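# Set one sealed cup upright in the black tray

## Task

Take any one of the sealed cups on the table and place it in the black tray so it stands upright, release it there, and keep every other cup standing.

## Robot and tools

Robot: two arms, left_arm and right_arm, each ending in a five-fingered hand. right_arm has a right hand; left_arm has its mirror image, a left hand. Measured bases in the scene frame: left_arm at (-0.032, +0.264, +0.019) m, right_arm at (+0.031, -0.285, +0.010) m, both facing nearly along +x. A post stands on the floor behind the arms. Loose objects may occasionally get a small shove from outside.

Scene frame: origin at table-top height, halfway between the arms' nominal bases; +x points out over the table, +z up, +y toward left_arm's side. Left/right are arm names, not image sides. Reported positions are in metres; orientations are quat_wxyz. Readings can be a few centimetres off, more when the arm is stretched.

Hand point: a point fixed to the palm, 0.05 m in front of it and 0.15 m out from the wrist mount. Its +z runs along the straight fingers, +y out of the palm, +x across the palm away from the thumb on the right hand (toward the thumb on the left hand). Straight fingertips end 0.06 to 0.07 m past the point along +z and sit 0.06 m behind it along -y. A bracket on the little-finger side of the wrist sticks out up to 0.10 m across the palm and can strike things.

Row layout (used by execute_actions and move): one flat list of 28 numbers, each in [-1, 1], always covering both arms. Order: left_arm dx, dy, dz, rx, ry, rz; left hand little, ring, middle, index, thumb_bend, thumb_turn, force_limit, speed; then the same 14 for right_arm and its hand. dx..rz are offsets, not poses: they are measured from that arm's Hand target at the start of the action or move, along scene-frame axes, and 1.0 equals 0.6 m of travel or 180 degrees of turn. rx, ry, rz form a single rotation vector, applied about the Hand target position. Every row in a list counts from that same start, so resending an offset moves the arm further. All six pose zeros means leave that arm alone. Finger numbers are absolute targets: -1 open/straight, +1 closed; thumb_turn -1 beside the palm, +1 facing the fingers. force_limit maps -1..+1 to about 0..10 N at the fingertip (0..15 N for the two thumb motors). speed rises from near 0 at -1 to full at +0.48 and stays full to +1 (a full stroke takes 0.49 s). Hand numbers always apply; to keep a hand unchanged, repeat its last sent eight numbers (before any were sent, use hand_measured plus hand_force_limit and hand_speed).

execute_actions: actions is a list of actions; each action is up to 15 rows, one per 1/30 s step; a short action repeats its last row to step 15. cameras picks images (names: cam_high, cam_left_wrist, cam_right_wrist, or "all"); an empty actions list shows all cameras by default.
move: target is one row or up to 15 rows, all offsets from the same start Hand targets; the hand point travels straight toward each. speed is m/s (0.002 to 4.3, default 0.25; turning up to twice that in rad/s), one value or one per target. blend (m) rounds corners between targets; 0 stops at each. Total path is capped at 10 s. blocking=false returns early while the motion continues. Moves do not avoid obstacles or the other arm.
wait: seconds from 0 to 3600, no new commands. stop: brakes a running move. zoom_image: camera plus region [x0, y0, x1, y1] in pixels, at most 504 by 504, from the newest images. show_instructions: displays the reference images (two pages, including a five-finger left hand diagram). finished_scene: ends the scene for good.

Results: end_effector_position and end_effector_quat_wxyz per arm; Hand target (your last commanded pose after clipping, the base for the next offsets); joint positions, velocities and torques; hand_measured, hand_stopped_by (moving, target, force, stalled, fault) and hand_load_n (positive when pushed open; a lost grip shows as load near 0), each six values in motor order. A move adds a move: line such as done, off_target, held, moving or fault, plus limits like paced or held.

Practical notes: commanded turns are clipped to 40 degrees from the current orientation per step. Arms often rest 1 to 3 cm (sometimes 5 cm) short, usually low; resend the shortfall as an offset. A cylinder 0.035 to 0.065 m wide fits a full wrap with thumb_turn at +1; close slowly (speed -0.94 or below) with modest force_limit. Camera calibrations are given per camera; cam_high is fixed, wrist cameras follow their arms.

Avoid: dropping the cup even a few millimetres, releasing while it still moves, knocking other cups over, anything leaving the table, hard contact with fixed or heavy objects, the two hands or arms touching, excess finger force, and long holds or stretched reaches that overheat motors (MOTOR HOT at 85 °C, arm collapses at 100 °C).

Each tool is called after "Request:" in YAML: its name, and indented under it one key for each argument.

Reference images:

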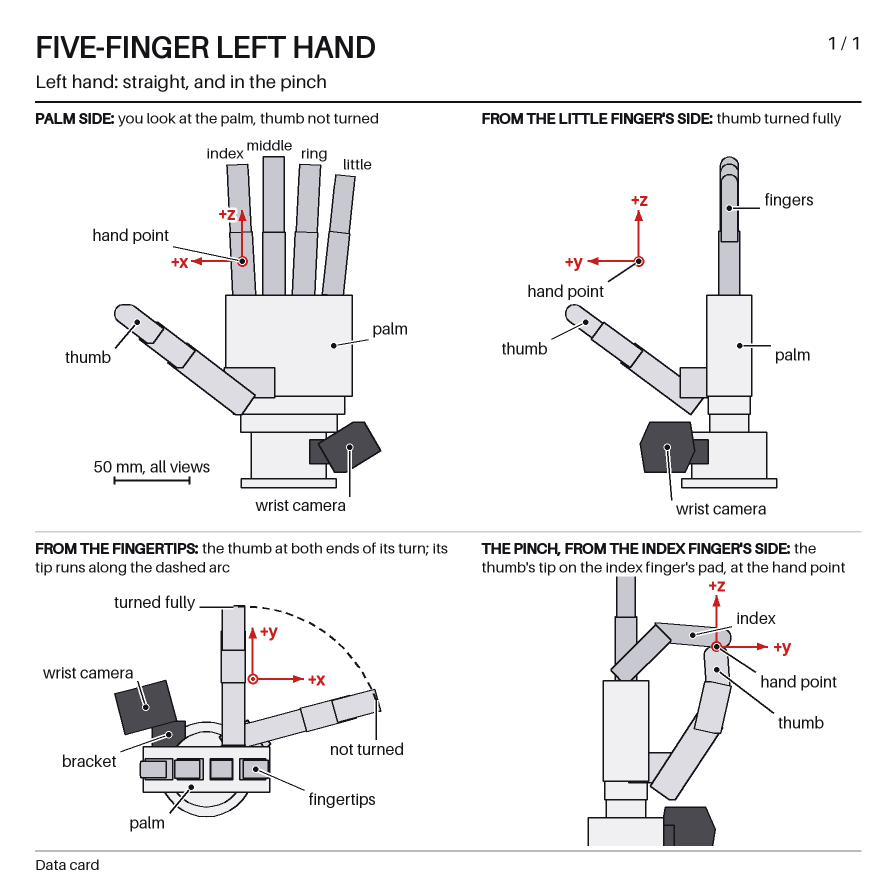

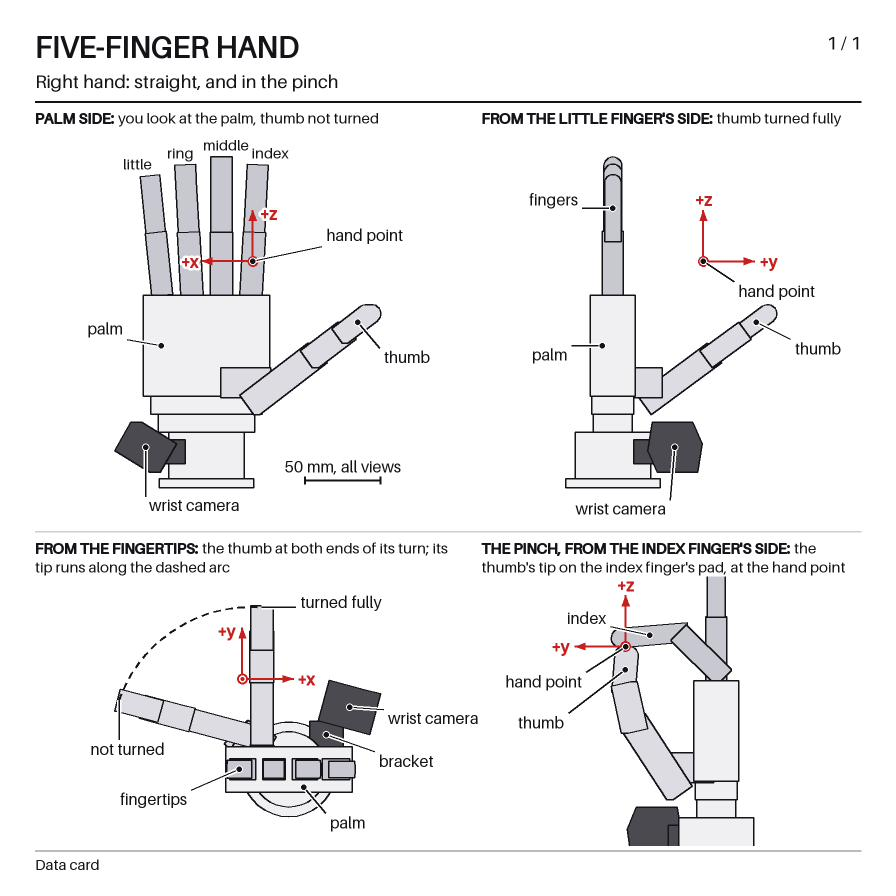

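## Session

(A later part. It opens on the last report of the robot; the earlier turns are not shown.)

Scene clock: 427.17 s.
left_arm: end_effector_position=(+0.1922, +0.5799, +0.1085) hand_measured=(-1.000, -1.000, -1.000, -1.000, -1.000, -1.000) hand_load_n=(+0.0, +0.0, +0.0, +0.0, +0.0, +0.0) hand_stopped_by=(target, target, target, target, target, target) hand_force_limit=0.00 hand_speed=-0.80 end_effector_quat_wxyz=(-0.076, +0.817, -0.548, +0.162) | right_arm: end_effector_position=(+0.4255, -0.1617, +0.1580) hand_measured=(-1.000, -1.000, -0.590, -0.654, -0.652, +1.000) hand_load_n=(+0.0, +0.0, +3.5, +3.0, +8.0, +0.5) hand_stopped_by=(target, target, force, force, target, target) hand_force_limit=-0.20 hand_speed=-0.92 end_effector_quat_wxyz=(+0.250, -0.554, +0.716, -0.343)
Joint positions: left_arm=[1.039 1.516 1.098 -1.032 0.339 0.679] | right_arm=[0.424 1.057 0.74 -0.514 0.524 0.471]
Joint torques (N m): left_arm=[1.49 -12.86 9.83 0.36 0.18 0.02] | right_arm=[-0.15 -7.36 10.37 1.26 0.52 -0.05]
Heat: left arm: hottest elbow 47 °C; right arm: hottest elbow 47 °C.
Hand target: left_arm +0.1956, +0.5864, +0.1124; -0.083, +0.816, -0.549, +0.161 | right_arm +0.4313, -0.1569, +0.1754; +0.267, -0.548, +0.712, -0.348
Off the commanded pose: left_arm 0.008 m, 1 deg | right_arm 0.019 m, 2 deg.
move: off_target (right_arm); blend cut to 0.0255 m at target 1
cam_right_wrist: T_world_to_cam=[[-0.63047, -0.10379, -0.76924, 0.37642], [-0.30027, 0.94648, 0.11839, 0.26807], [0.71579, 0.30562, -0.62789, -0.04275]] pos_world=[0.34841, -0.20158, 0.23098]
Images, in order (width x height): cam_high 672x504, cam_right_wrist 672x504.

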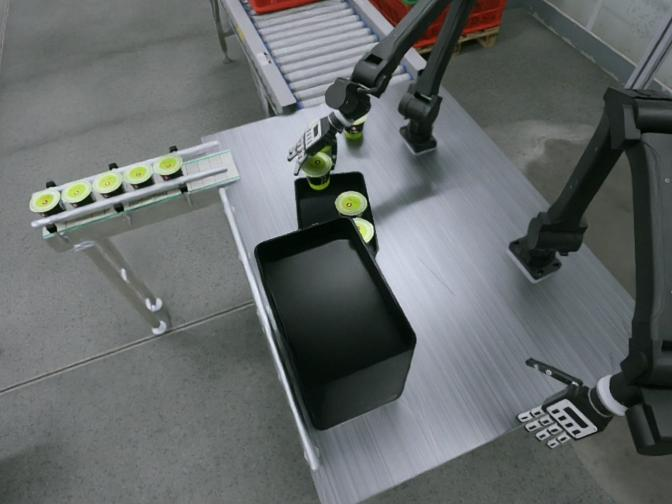

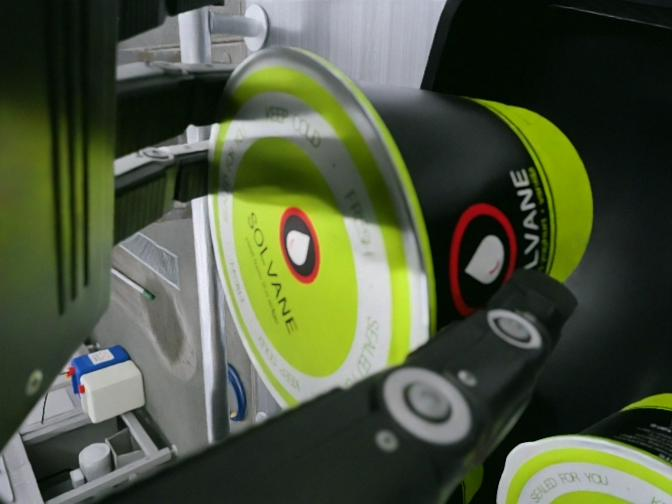

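Request:
move:
  target: [0,0,0,0,0,0,-1,-1,-1,-1,-1,-1,0,-0.8,-0.0297,-0.005,-0.122,0,0,0,-1,-1,0.25,0.25,-0.65,1,-0.2,-0.92]
  speed: 0.05
  cameras: ["cam_right_wrist", "cam_high"]

Request:
zoom_image:
  camera: "cam_high"
  region: [270, 130, 400, 260]

Scene clock: 443.37 s.
left_arm: end_effector_position=(+0.1922, +0.5799, +0.1085) hand_measured=(-1.000, -1.000, -1.000, -1.000, -1.000, -1.000) hand_load_n=(+0.0, +0.0, +0.0, +0.0, +0.0, -0.5) hand_stopped_by=(target, target, target, target, target, target) hand_force_limit=0.00 hand_speed=-0.80 end_effector_quat_wxyz=(-0.076, +0.817, -0.548, +0.162) | right_arm: end_effector_position=(+0.4064, -0.1662, +0.0955) hand_measured=(-1.000, -1.000, -0.590, -0.654, -0.652, +1.000) hand_load_n=(+0.0, +0.0, +4.0, +3.0, +8.0, +0.5) hand_stopped_by=(target, target, force, force, target, target) hand_force_limit=-0.20 hand_speed=-0.92 end_effector_quat_wxyz=(+0.252, -0.557, +0.712, -0.346)
Joint positions: left_arm=[1.039 1.516 1.098 -1.032 0.339 0.679] | right_arm=[0.438 1.081 0.574 -0.322 0.533 0.471]
Joint torques (N m): left_arm=[1.32 -12.57 9.81 0.44 0.17 0.01] | right_arm=[-0.03 -5.66 8.7 2 0.61 0.1]
Heat: left arm: hottest elbow 47 °C; right arm: hottest elbow 47 °C.
Hand target: left_arm +0.1956, +0.5864, +0.1124; -0.083, +0.816, -0.549, +0.161 | right_arm +0.4133, -0.1600, +0.1019; +0.267, -0.548, +0.713, -0.348
Off the commanded pose: left_arm 0.008 m, 1 deg | right_arm 0.012 m, 2 deg.
move: off_target (right_arm)
cam_right_wrist: T_world_to_cam=[[-0.62512, -0.11278, -0.77234, 0.31244], [-0.30851, 0.94463, 0.11177, 0.27765], [0.71697, 0.30815, -0.6253, -0.06731]] pos_world=[0.32923, -0.2063, 0.16818]
Images, in order (width x height): cam_high 672x504, cam_right_wrist 672x504.

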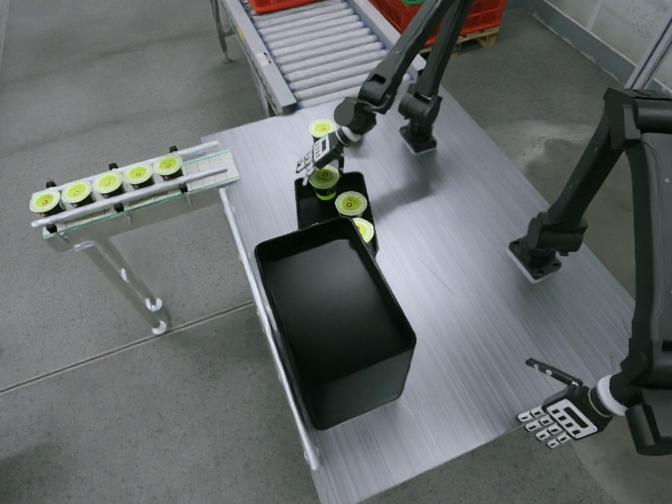

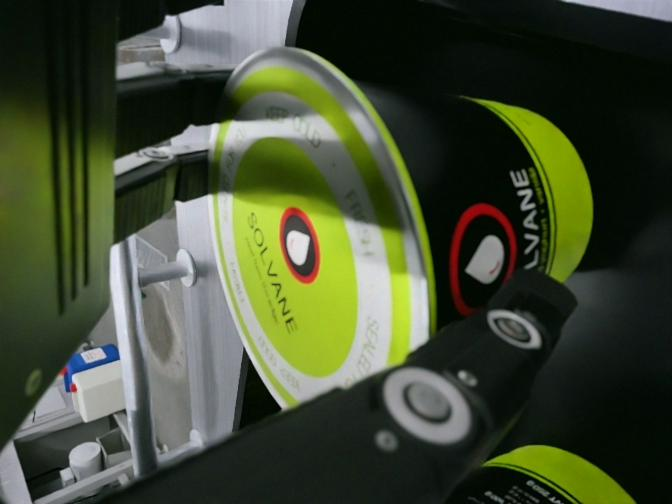

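Scaled by 3.877.

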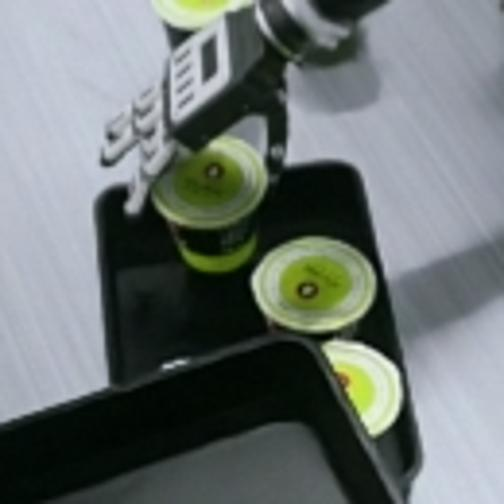

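Request:
zoom_image:
  camera: "cam_right_wrist"
  region: [400, 354, 672, 504]

Request:
zoom_image:
  camera: "cam_high"
  region: [285, 150, 385, 250]

Scaled by 1.853.

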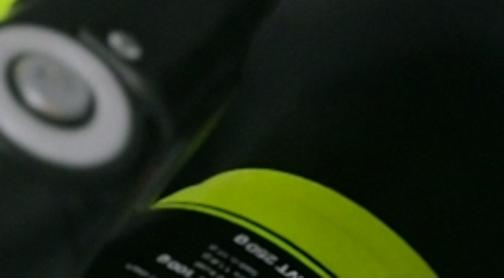

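Scaled by 5.040.

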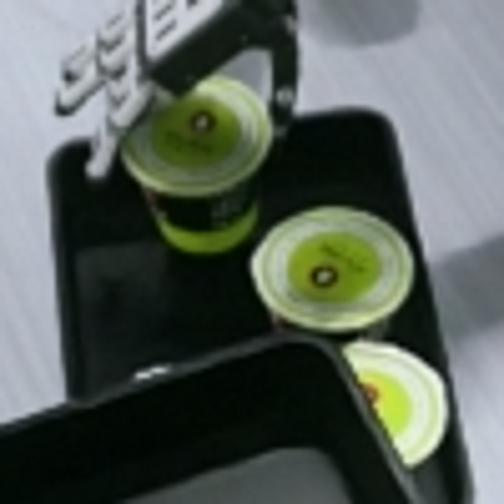

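Request:
move:
  target: [0,0,0,0,0,0,-1,-1,-1,-1,-1,-1,0,-0.8,0.013,-0.005,-0.0217,0,0,0,-1,-1,0.25,0.25,-0.65,1,-0.2,-0.92]
  speed: 0.03

Scene clock: 470.20 s.
left_arm: end_effector_position=(+0.1922, +0.5799, +0.1085) hand_measured=(-1.000, -1.000, -1.000, -1.000, -1.000, -1.000) hand_load_n=(+0.0, +0.0, +0.0, +0.0, +0.0, +0.0) hand_stopped_by=(target, target, target, target, target, target) hand_force_limit=0.00 hand_speed=-0.80 end_effector_quat_wxyz=(-0.076, +0.817, -0.548, +0.162) | right_arm: end_effector_position=(+0.4133, -0.1631, +0.0838) hand_measured=(-1.000, -1.000, -0.590, -0.654, -0.652, +1.000) hand_load_n=(+0.0, +0.0, +4.0, +2.5, +8.0, +0.5) hand_stopped_by=(target, target, force, force, target, target) hand_force_limit=-0.20 hand_speed=-0.92 end_effector_quat_wxyz=(+0.257, -0.556, +0.712, -0.344)
Joint positions: left_arm=[1.039 1.516 1.098 -1.032 0.339 0.679] | right_arm=[0.434 1.123 0.563 -0.257 0.525 0.469]
Joint torques (N m): left_arm=[1.38 -12.81 9.83 0.43 0.16 0.05] | right_arm=[-1.2 -5.89 8.42 1.96 0.36 -0.07]
Heat: left arm: hottest elbow 47 °C; right arm: hottest elbow 48 °C.
Hand target: left_arm +0.1956, +0.5864, +0.1124; -0.083, +0.816, -0.549, +0.161 | right_arm +0.4212, -0.1629, +0.0891; +0.267, -0.548, +0.712, -0.348
Off the commanded pose: left_arm 0.008 m, 1 deg | right_arm 0.009 m, 2 deg.
move: done

Request:
move:
  target: [0,0,0,0,0,0,-1,-1,-1,-1,-1,-1,0,-0.8,0,0,-0.011,0,0,0,-1,-1,0.25,0.25,-0.65,1,-0.2,-0.92]
  speed: 0.03
  cameras: ["cam_right_wrist", "cam_high"]

Request:
zoom_image:
  camera: "cam_high"
  region: [285, 150, 385, 250]

Scene clock: 477.07 s.
left_arm: end_effector_position=(+0.1922, +0.5799, +0.1085) hand_measured=(-1.000, -1.000, -1.000, -1.000, -1.000, -1.000) hand_load_n=(+0.0, +0.0, +0.0, +0.0, +0.0, -0.5) hand_stopped_by=(target, target, target, target, target, target) hand_force_limit=0.00 hand_speed=-0.80 end_effector_quat_wxyz=(-0.076, +0.817, -0.548, +0.162) | right_arm: end_effector_position=(+0.4137, -0.1632, +0.0777) hand_measured=(-1.000, -1.000, -0.590, -0.654, -0.652, +1.000) hand_load_n=(+0.0, +0.0, +4.0, +2.5, +8.0, +0.5) hand_stopped_by=(target, target, force, force, target, target) hand_force_limit=-0.20 hand_speed=-0.92 end_effector_quat_wxyz=(+0.257, -0.555, +0.712, -0.344)
Joint positions: left_arm=[1.039 1.516 1.098 -1.032 0.339 0.679] | right_arm=[0.433 1.137 0.552 -0.232 0.524 0.469]
Joint torques (N m): left_arm=[1.61 -12.69 9.84 0.51 0.16 0.04] | right_arm=[-1.14 -6.01 8.29 2.02 0.37 -0.06]
Heat: left arm: hottest elbow 47 °C; right arm: hottest elbow 48 °C.
Hand target: left_arm +0.1956, +0.5864, +0.1124; -0.083, +0.816, -0.549, +0.161 | right_arm +0.4212, -0.1630, +0.0825; +0.267, -0.548, +0.712, -0.348
Off the commanded pose: left_arm 0.008 m, 1 deg | right_arm 0.009 m, 1 deg.
move: done
cam_right_wrist: T_world_to_cam=[[-0.61906, -0.10728, -0.77798, 0.30247], [-0.31174, 0.94281, 0.11805, 0.27956], [0.72082, 0.3156, -0.61709, -0.08566]] pos_world=[0.33614, -0.20409, 0.14946]
Images, in order (width x height): cam_high 672x504, cam_right_wrist 672x504.

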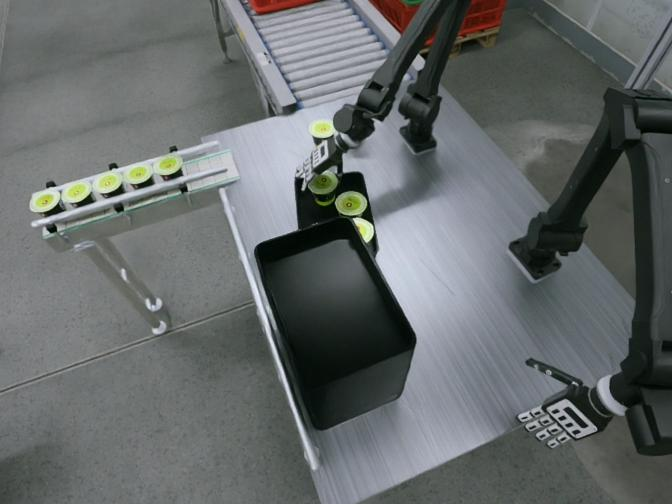

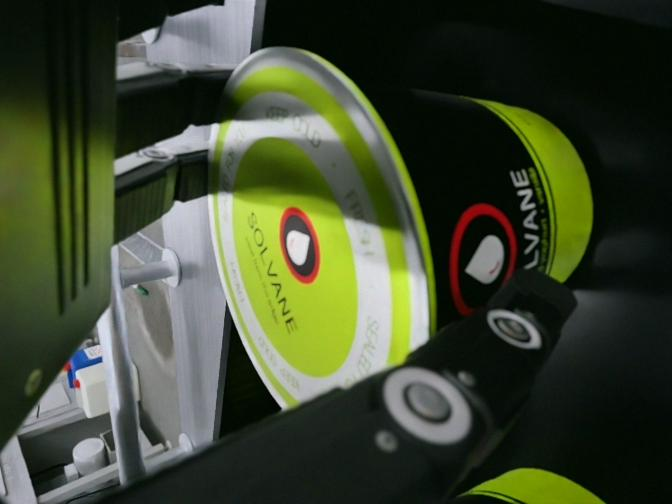

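Scaled by 5.040.

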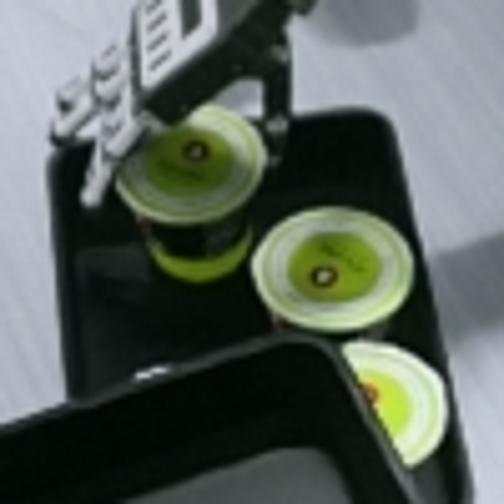

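Request:
move:
  target: [0,0,0,0,0,0,-1,-1,-1,-1,-1,-1,0,-0.8,0,0,-0.01,0,0,0,-1,-1,0.25,0.25,-0.65,1,-0.2,-0.92]
  speed: 0.03

Scene clock: 487.60 s.
left_arm: end_effector_position=(+0.1922, +0.5799, +0.1085) hand_measured=(-1.000, -1.000, -1.000, -1.000, -1.000, -1.000) hand_load_n=(+0.0, +0.0, +0.0, +0.0, +0.0, +0.0) hand_stopped_by=(target, target, target, target, target, target) hand_force_limit=0.00 hand_speed=-0.80 end_effector_quat_wxyz=(-0.076, +0.817, -0.548, +0.162) | right_arm: end_effector_position=(+0.4166, -0.1618, +0.0767) hand_measured=(-1.000, -1.000, -0.590, -0.654, -0.652, +1.000) hand_load_n=(+0.0, +0.0, +4.0, +3.0, +8.0, +0.5) hand_stopped_by=(target, target, force, force, target, target) hand_force_limit=-0.20 hand_speed=-0.92 end_effector_quat_wxyz=(+0.263, -0.553, +0.711, -0.346)
Joint positions: left_arm=[1.039 1.516 1.098 -1.032 0.339 0.679] | right_arm=[0.433 1.144 0.547 -0.206 0.524 0.469]
Joint torques (N m): left_arm=[1.49 -12.69 9.88 0.42 0.15 0.04] | right_arm=[-1.2 -5.66 7.9 1.89 0.36 -0.07]
Heat: left arm: hottest elbow 48 °C; right arm: hottest elbow 47 °C.
Hand target: left_arm +0.1956, +0.5864, +0.1124; -0.083, +0.816, -0.549, +0.161 | right_arm +0.4212, -0.1629, +0.0765; +0.267, -0.548, +0.712, -0.348
Off the commanded pose: left_arm 0.008 m, 1 deg | right_arm 0.005 m, 1 deg.
move: done

Request:
move:
  target: [0,0,0,0,0,0,-1,-1,-1,-1,-1,-1,0,-0.8,-0.003,0,-0.007,0,0,0,-1,-1,0.25,0.25,-0.65,1,-0.2,-0.92]
  speed: 0.03
  cameras: ["cam_right_wrist", "cam_high"]

Request:
zoom_image:
  camera: "cam_high"
  region: [285, 150, 385, 250]

Scene clock: 495.03 s.
left_arm: end_effector_position=(+0.1922, +0.5799, +0.1085) hand_measured=(-1.000, -1.000, -1.000, -1.000, -1.000, -1.000) hand_load_n=(+0.0, +0.0, +0.0, +0.0, +0.0, +0.0) hand_stopped_by=(target, target, target, target, target, target) hand_force_limit=0.00 hand_speed=-0.80 end_effector_quat_wxyz=(-0.076, +0.817, -0.548, +0.162) | right_arm: end_effector_position=(+0.4172, -0.1615, +0.0760) hand_measured=(-1.000, -1.000, -0.590, -0.654, -0.652, +1.000) hand_load_n=(+0.0, +0.0, +4.0, +3.0, +8.0, +0.5) hand_stopped_by=(target, target, force, force, target, target) hand_force_limit=-0.20 hand_speed=-0.92 end_effector_quat_wxyz=(+0.267, -0.551, +0.711, -0.346)
Joint positions: left_arm=[1.039 1.516 1.098 -1.032 0.339 0.679] | right_arm=[0.433 1.145 0.541 -0.19 0.524 0.469]
Joint torques (N m): left_arm=[1.55 -12.86 9.83 0.4 0.16 0.04] | right_arm=[-1.03 -5.36 7.57 1.81 0.45 -0.04]
Heat: left arm: hottest elbow 48 °C; right arm: hottest elbow 47 °C.
Hand target: left_arm +0.1956, +0.5864, +0.1124; -0.083, +0.816, -0.549, +0.161 | right_arm +0.4194, -0.1629, +0.0723; +0.267, -0.548, +0.712, -0.348
Off the commanded pose: left_arm 0.008 m, 1 deg | right_arm 0.004 m, 0 deg.
move: done
cam_right_wrist: T_world_to_cam=[[-0.60279, -0.09966, -0.79165, 0.29896], [-0.31418, 0.94166, 0.12068, 0.27989], [0.73344, 0.32147, -0.59893, -0.09546]] pos_world=[0.33816, -0.20308, 0.14572]
Images, in order (width x height): cam_high 672x504, cam_right_wrist 672x504.

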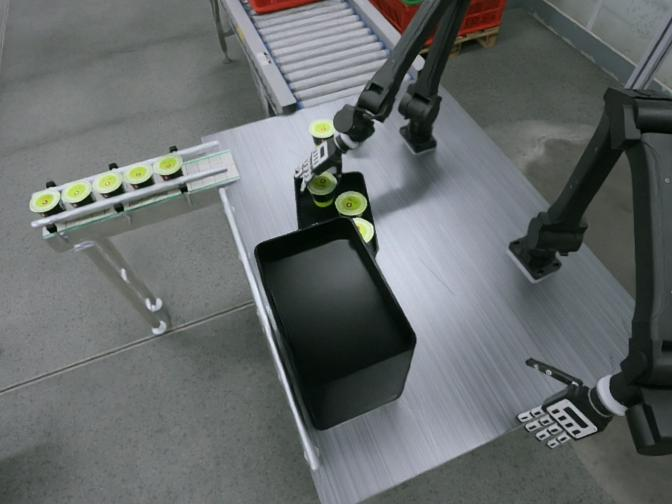

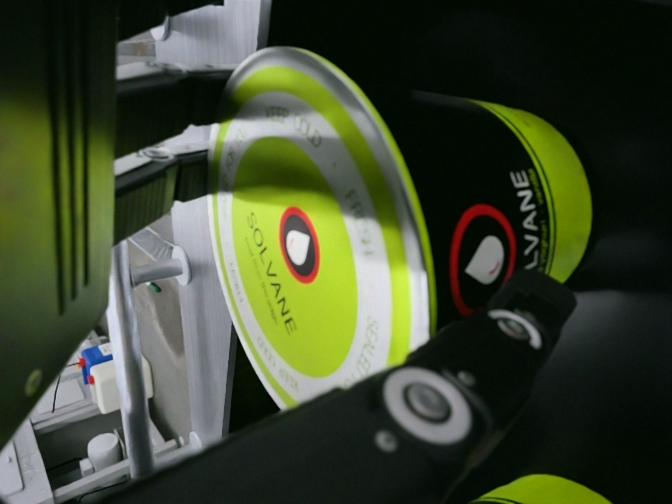

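Scaled by 5.040.

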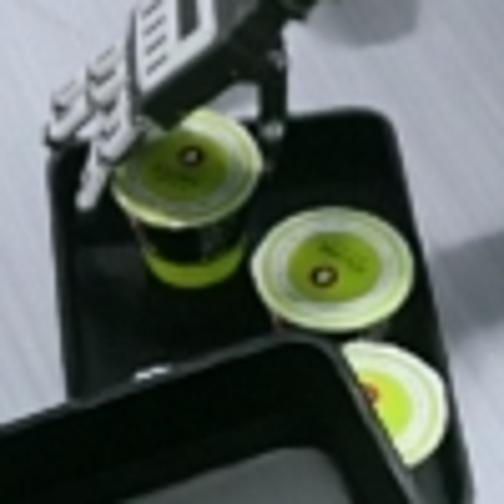

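Request:
move:
  target:
    - [0,0,0,0,0,0,-1,-1,-1,-1,-1,-1,0,-0.8,0,0,0,0,0,0,-1,-1,-0.8,-0.8,-0.65,1,-0.2,-0.9]
    - [0,0,0,0,0,0,-1,-1,-1,-1,-1,-1,0,-0.8,0,0,0,0,0,0,-1,-1,-0.8,-0.8,-1,1,-0.2,-0.9]
  cameras: ["cam_right_wrist", "cam_high"]

Request:
zoom_image:
  camera: "cam_high"
  region: [285, 150, 385, 250]

Scene clock: 515.23 s.
left_arm: end_effector_position=(+0.1922, +0.5799, +0.1085) hand_measured=(-1.000, -1.000, -1.000, -1.000, -1.000, -1.000) hand_load_n=(+0.0, +0.0, +0.0, +0.0, -0.5, +0.0) hand_stopped_by=(target, target, target, target, target, target) hand_force_limit=0.00 hand_speed=-0.80 end_effector_quat_wxyz=(-0.076, +0.817, -0.548, +0.162) | right_arm: end_effector_position=(+0.4181, -0.1611, +0.0760) hand_measured=(-1.000, -1.000, -0.800, -0.800, -1.000, +1.000) hand_load_n=(-0.5, +0.0, +0.0, +0.0, +0.0, +0.0) hand_stopped_by=(target, target, target, target, target, target) hand_force_limit=-0.20 hand_speed=-0.90 end_effector_quat_wxyz=(+0.269, -0.550, +0.711, -0.347)
Joint positions: left_arm=[1.039 1.516 1.098 -1.032 0.339 0.679] | right_arm=[0.433 1.147 0.54 -0.184 0.524 0.469]
Joint torques (N m): left_arm=[1.32 -12.57 9.85 0.49 0.18 0.05] | right_arm=[-1.03 -5.48 7.6 1.65 0.43 -0.04]
Heat: left arm: hottest elbow 48 °C; right arm: hottest elbow 46 °C.
Hand target: left_arm +0.1956, +0.5864, +0.1124; -0.083, +0.816, -0.549, +0.161 | right_arm +0.4193, -0.1630, +0.0722; +0.267, -0.548, +0.712, -0.348
Off the commanded pose: left_arm 0.008 m, 1 deg | right_arm 0.004 m, 0 deg.
move: done
cam_right_wrist: T_world_to_cam=[[-0.60032, -0.09854, -0.79367, 0.29886], [-0.31458, 0.94148, 0.12105, 0.27991], [0.73529, 0.32234, -0.59619, -0.0971]] pos_world=[0.33886, -0.20278, 0.14542]
Images, in order (width x height): cam_high 672x504, cam_right_wrist 672x504.

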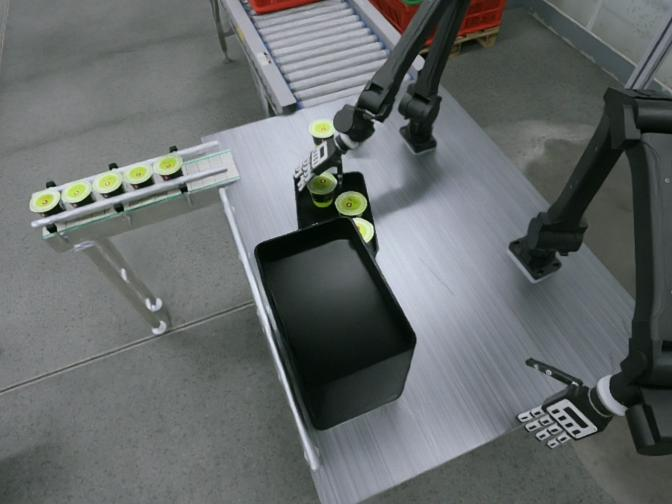

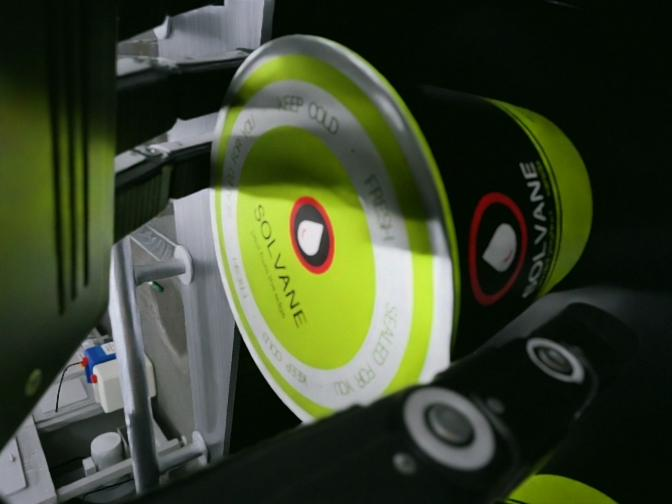

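Scaled by 5.040.

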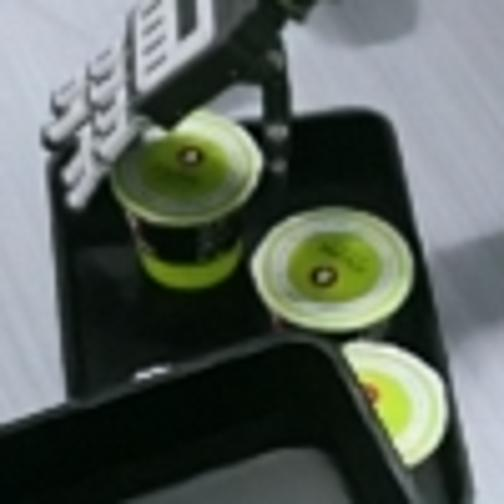

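Request:
move:
  target:
    - [0,0,0,0,0,0,-1,-1,-1,-1,-1,-1,0,-0.8,-0.006,0.002,0,0,0,0,-1,-1,-1,-1,-1,1,-0.2,-0.6]
    - [0,0,0,0,0,0,-1,-1,-1,-1,-1,-1,0,-0.8,-0.01,-0.002,0.25,0,0,0,-1,-1,-1,-1,-1,1,-0.2,-0.6]
  speed: 0.08
  cameras: ["cam_right_wrist", "cam_high"]

Request:
zoom_image:
  camera: "cam_high"
  region: [265, 100, 405, 250]

Scene clock: 527.13 s.
left_arm: end_effector_position=(+0.1922, +0.5799, +0.1085) hand_measured=(-1.000, -1.000, -1.000, -1.000, -1.000, -1.000) hand_load_n=(+0.0, +0.0, +0.0, +0.0, +0.0, +0.0) hand_stopped_by=(target, target, target, target, target, target) hand_force_limit=0.00 hand_speed=-0.80 end_effector_quat_wxyz=(-0.076, +0.817, -0.548, +0.162) | right_arm: end_effector_position=(+0.4041, -0.1688, +0.1983) hand_measured=(-1.000, -1.000, -1.000, -1.000, -1.000, +1.000) hand_load_n=(+0.0, +0.0, +0.0, +0.0, +0.0, +0.0) hand_stopped_by=(target, target, target, target, target, target) hand_force_limit=-0.20 hand_speed=-0.60 end_effector_quat_wxyz=(+0.248, -0.558, +0.713, -0.344)
Joint positions: left_arm=[1.039 1.516 1.098 -1.032 0.339 0.679] | right_arm=[0.433 0.957 0.788 -0.665 0.53 0.469]
Joint torques (N m): left_arm=[1.44 -12.75 9.84 0.43 0.16 0.06] | right_arm=[-0.67 -5.71 12.42 0.9 0.35 0]
Heat: left arm: hottest elbow 48 °C; right arm: hottest elbow 47 °C.
Hand target: left_arm +0.1956, +0.5864, +0.1124; -0.083, +0.816, -0.549, +0.161 | right_arm +0.4134, -0.1641, +0.2221; +0.267, -0.548, +0.712, -0.348
Off the commanded pose: left_arm 0.008 m, 1 deg | right_arm 0.026 m, 2 deg.
move: off_target (right_arm)
cam_right_wrist: T_world_to_cam=[[-0.63043, -0.11308, -0.76797, 0.3914], [-0.30641, 0.94524, 0.11235, 0.26699], [0.71321, 0.30615, -0.63056, 0.0016]] pos_world=[0.32742, -0.2086, 0.27159]
Images, in order (width x height): cam_high 672x504, cam_right_wrist 672x504.

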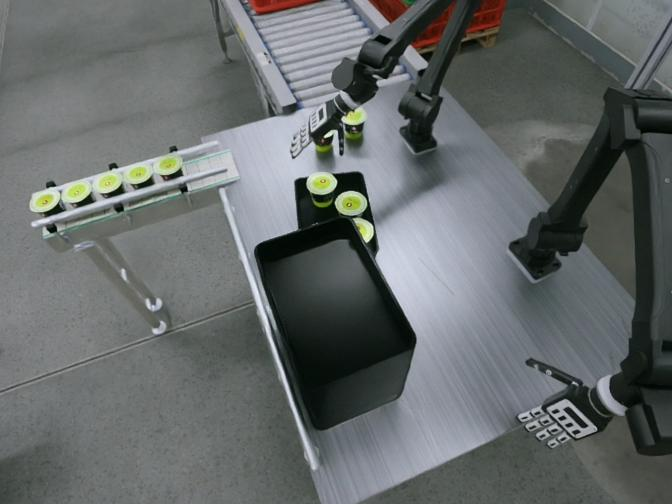

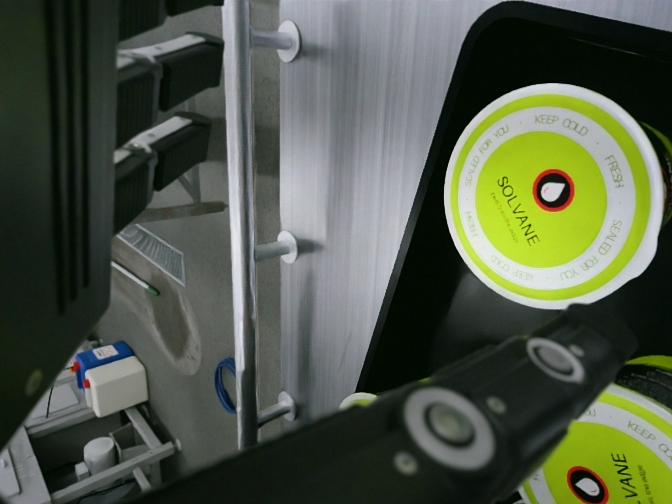

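Scaled by 3.360.

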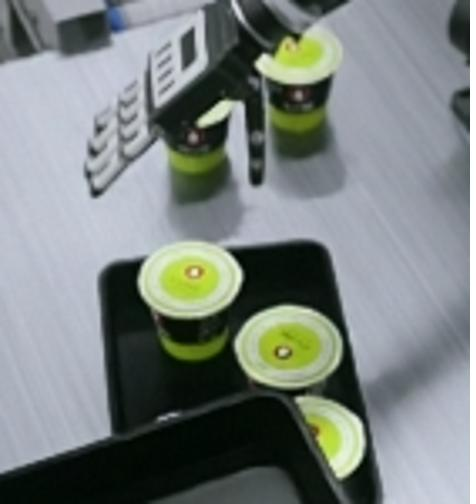

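Request:
finished_scene:

The scene is finished: the task was done.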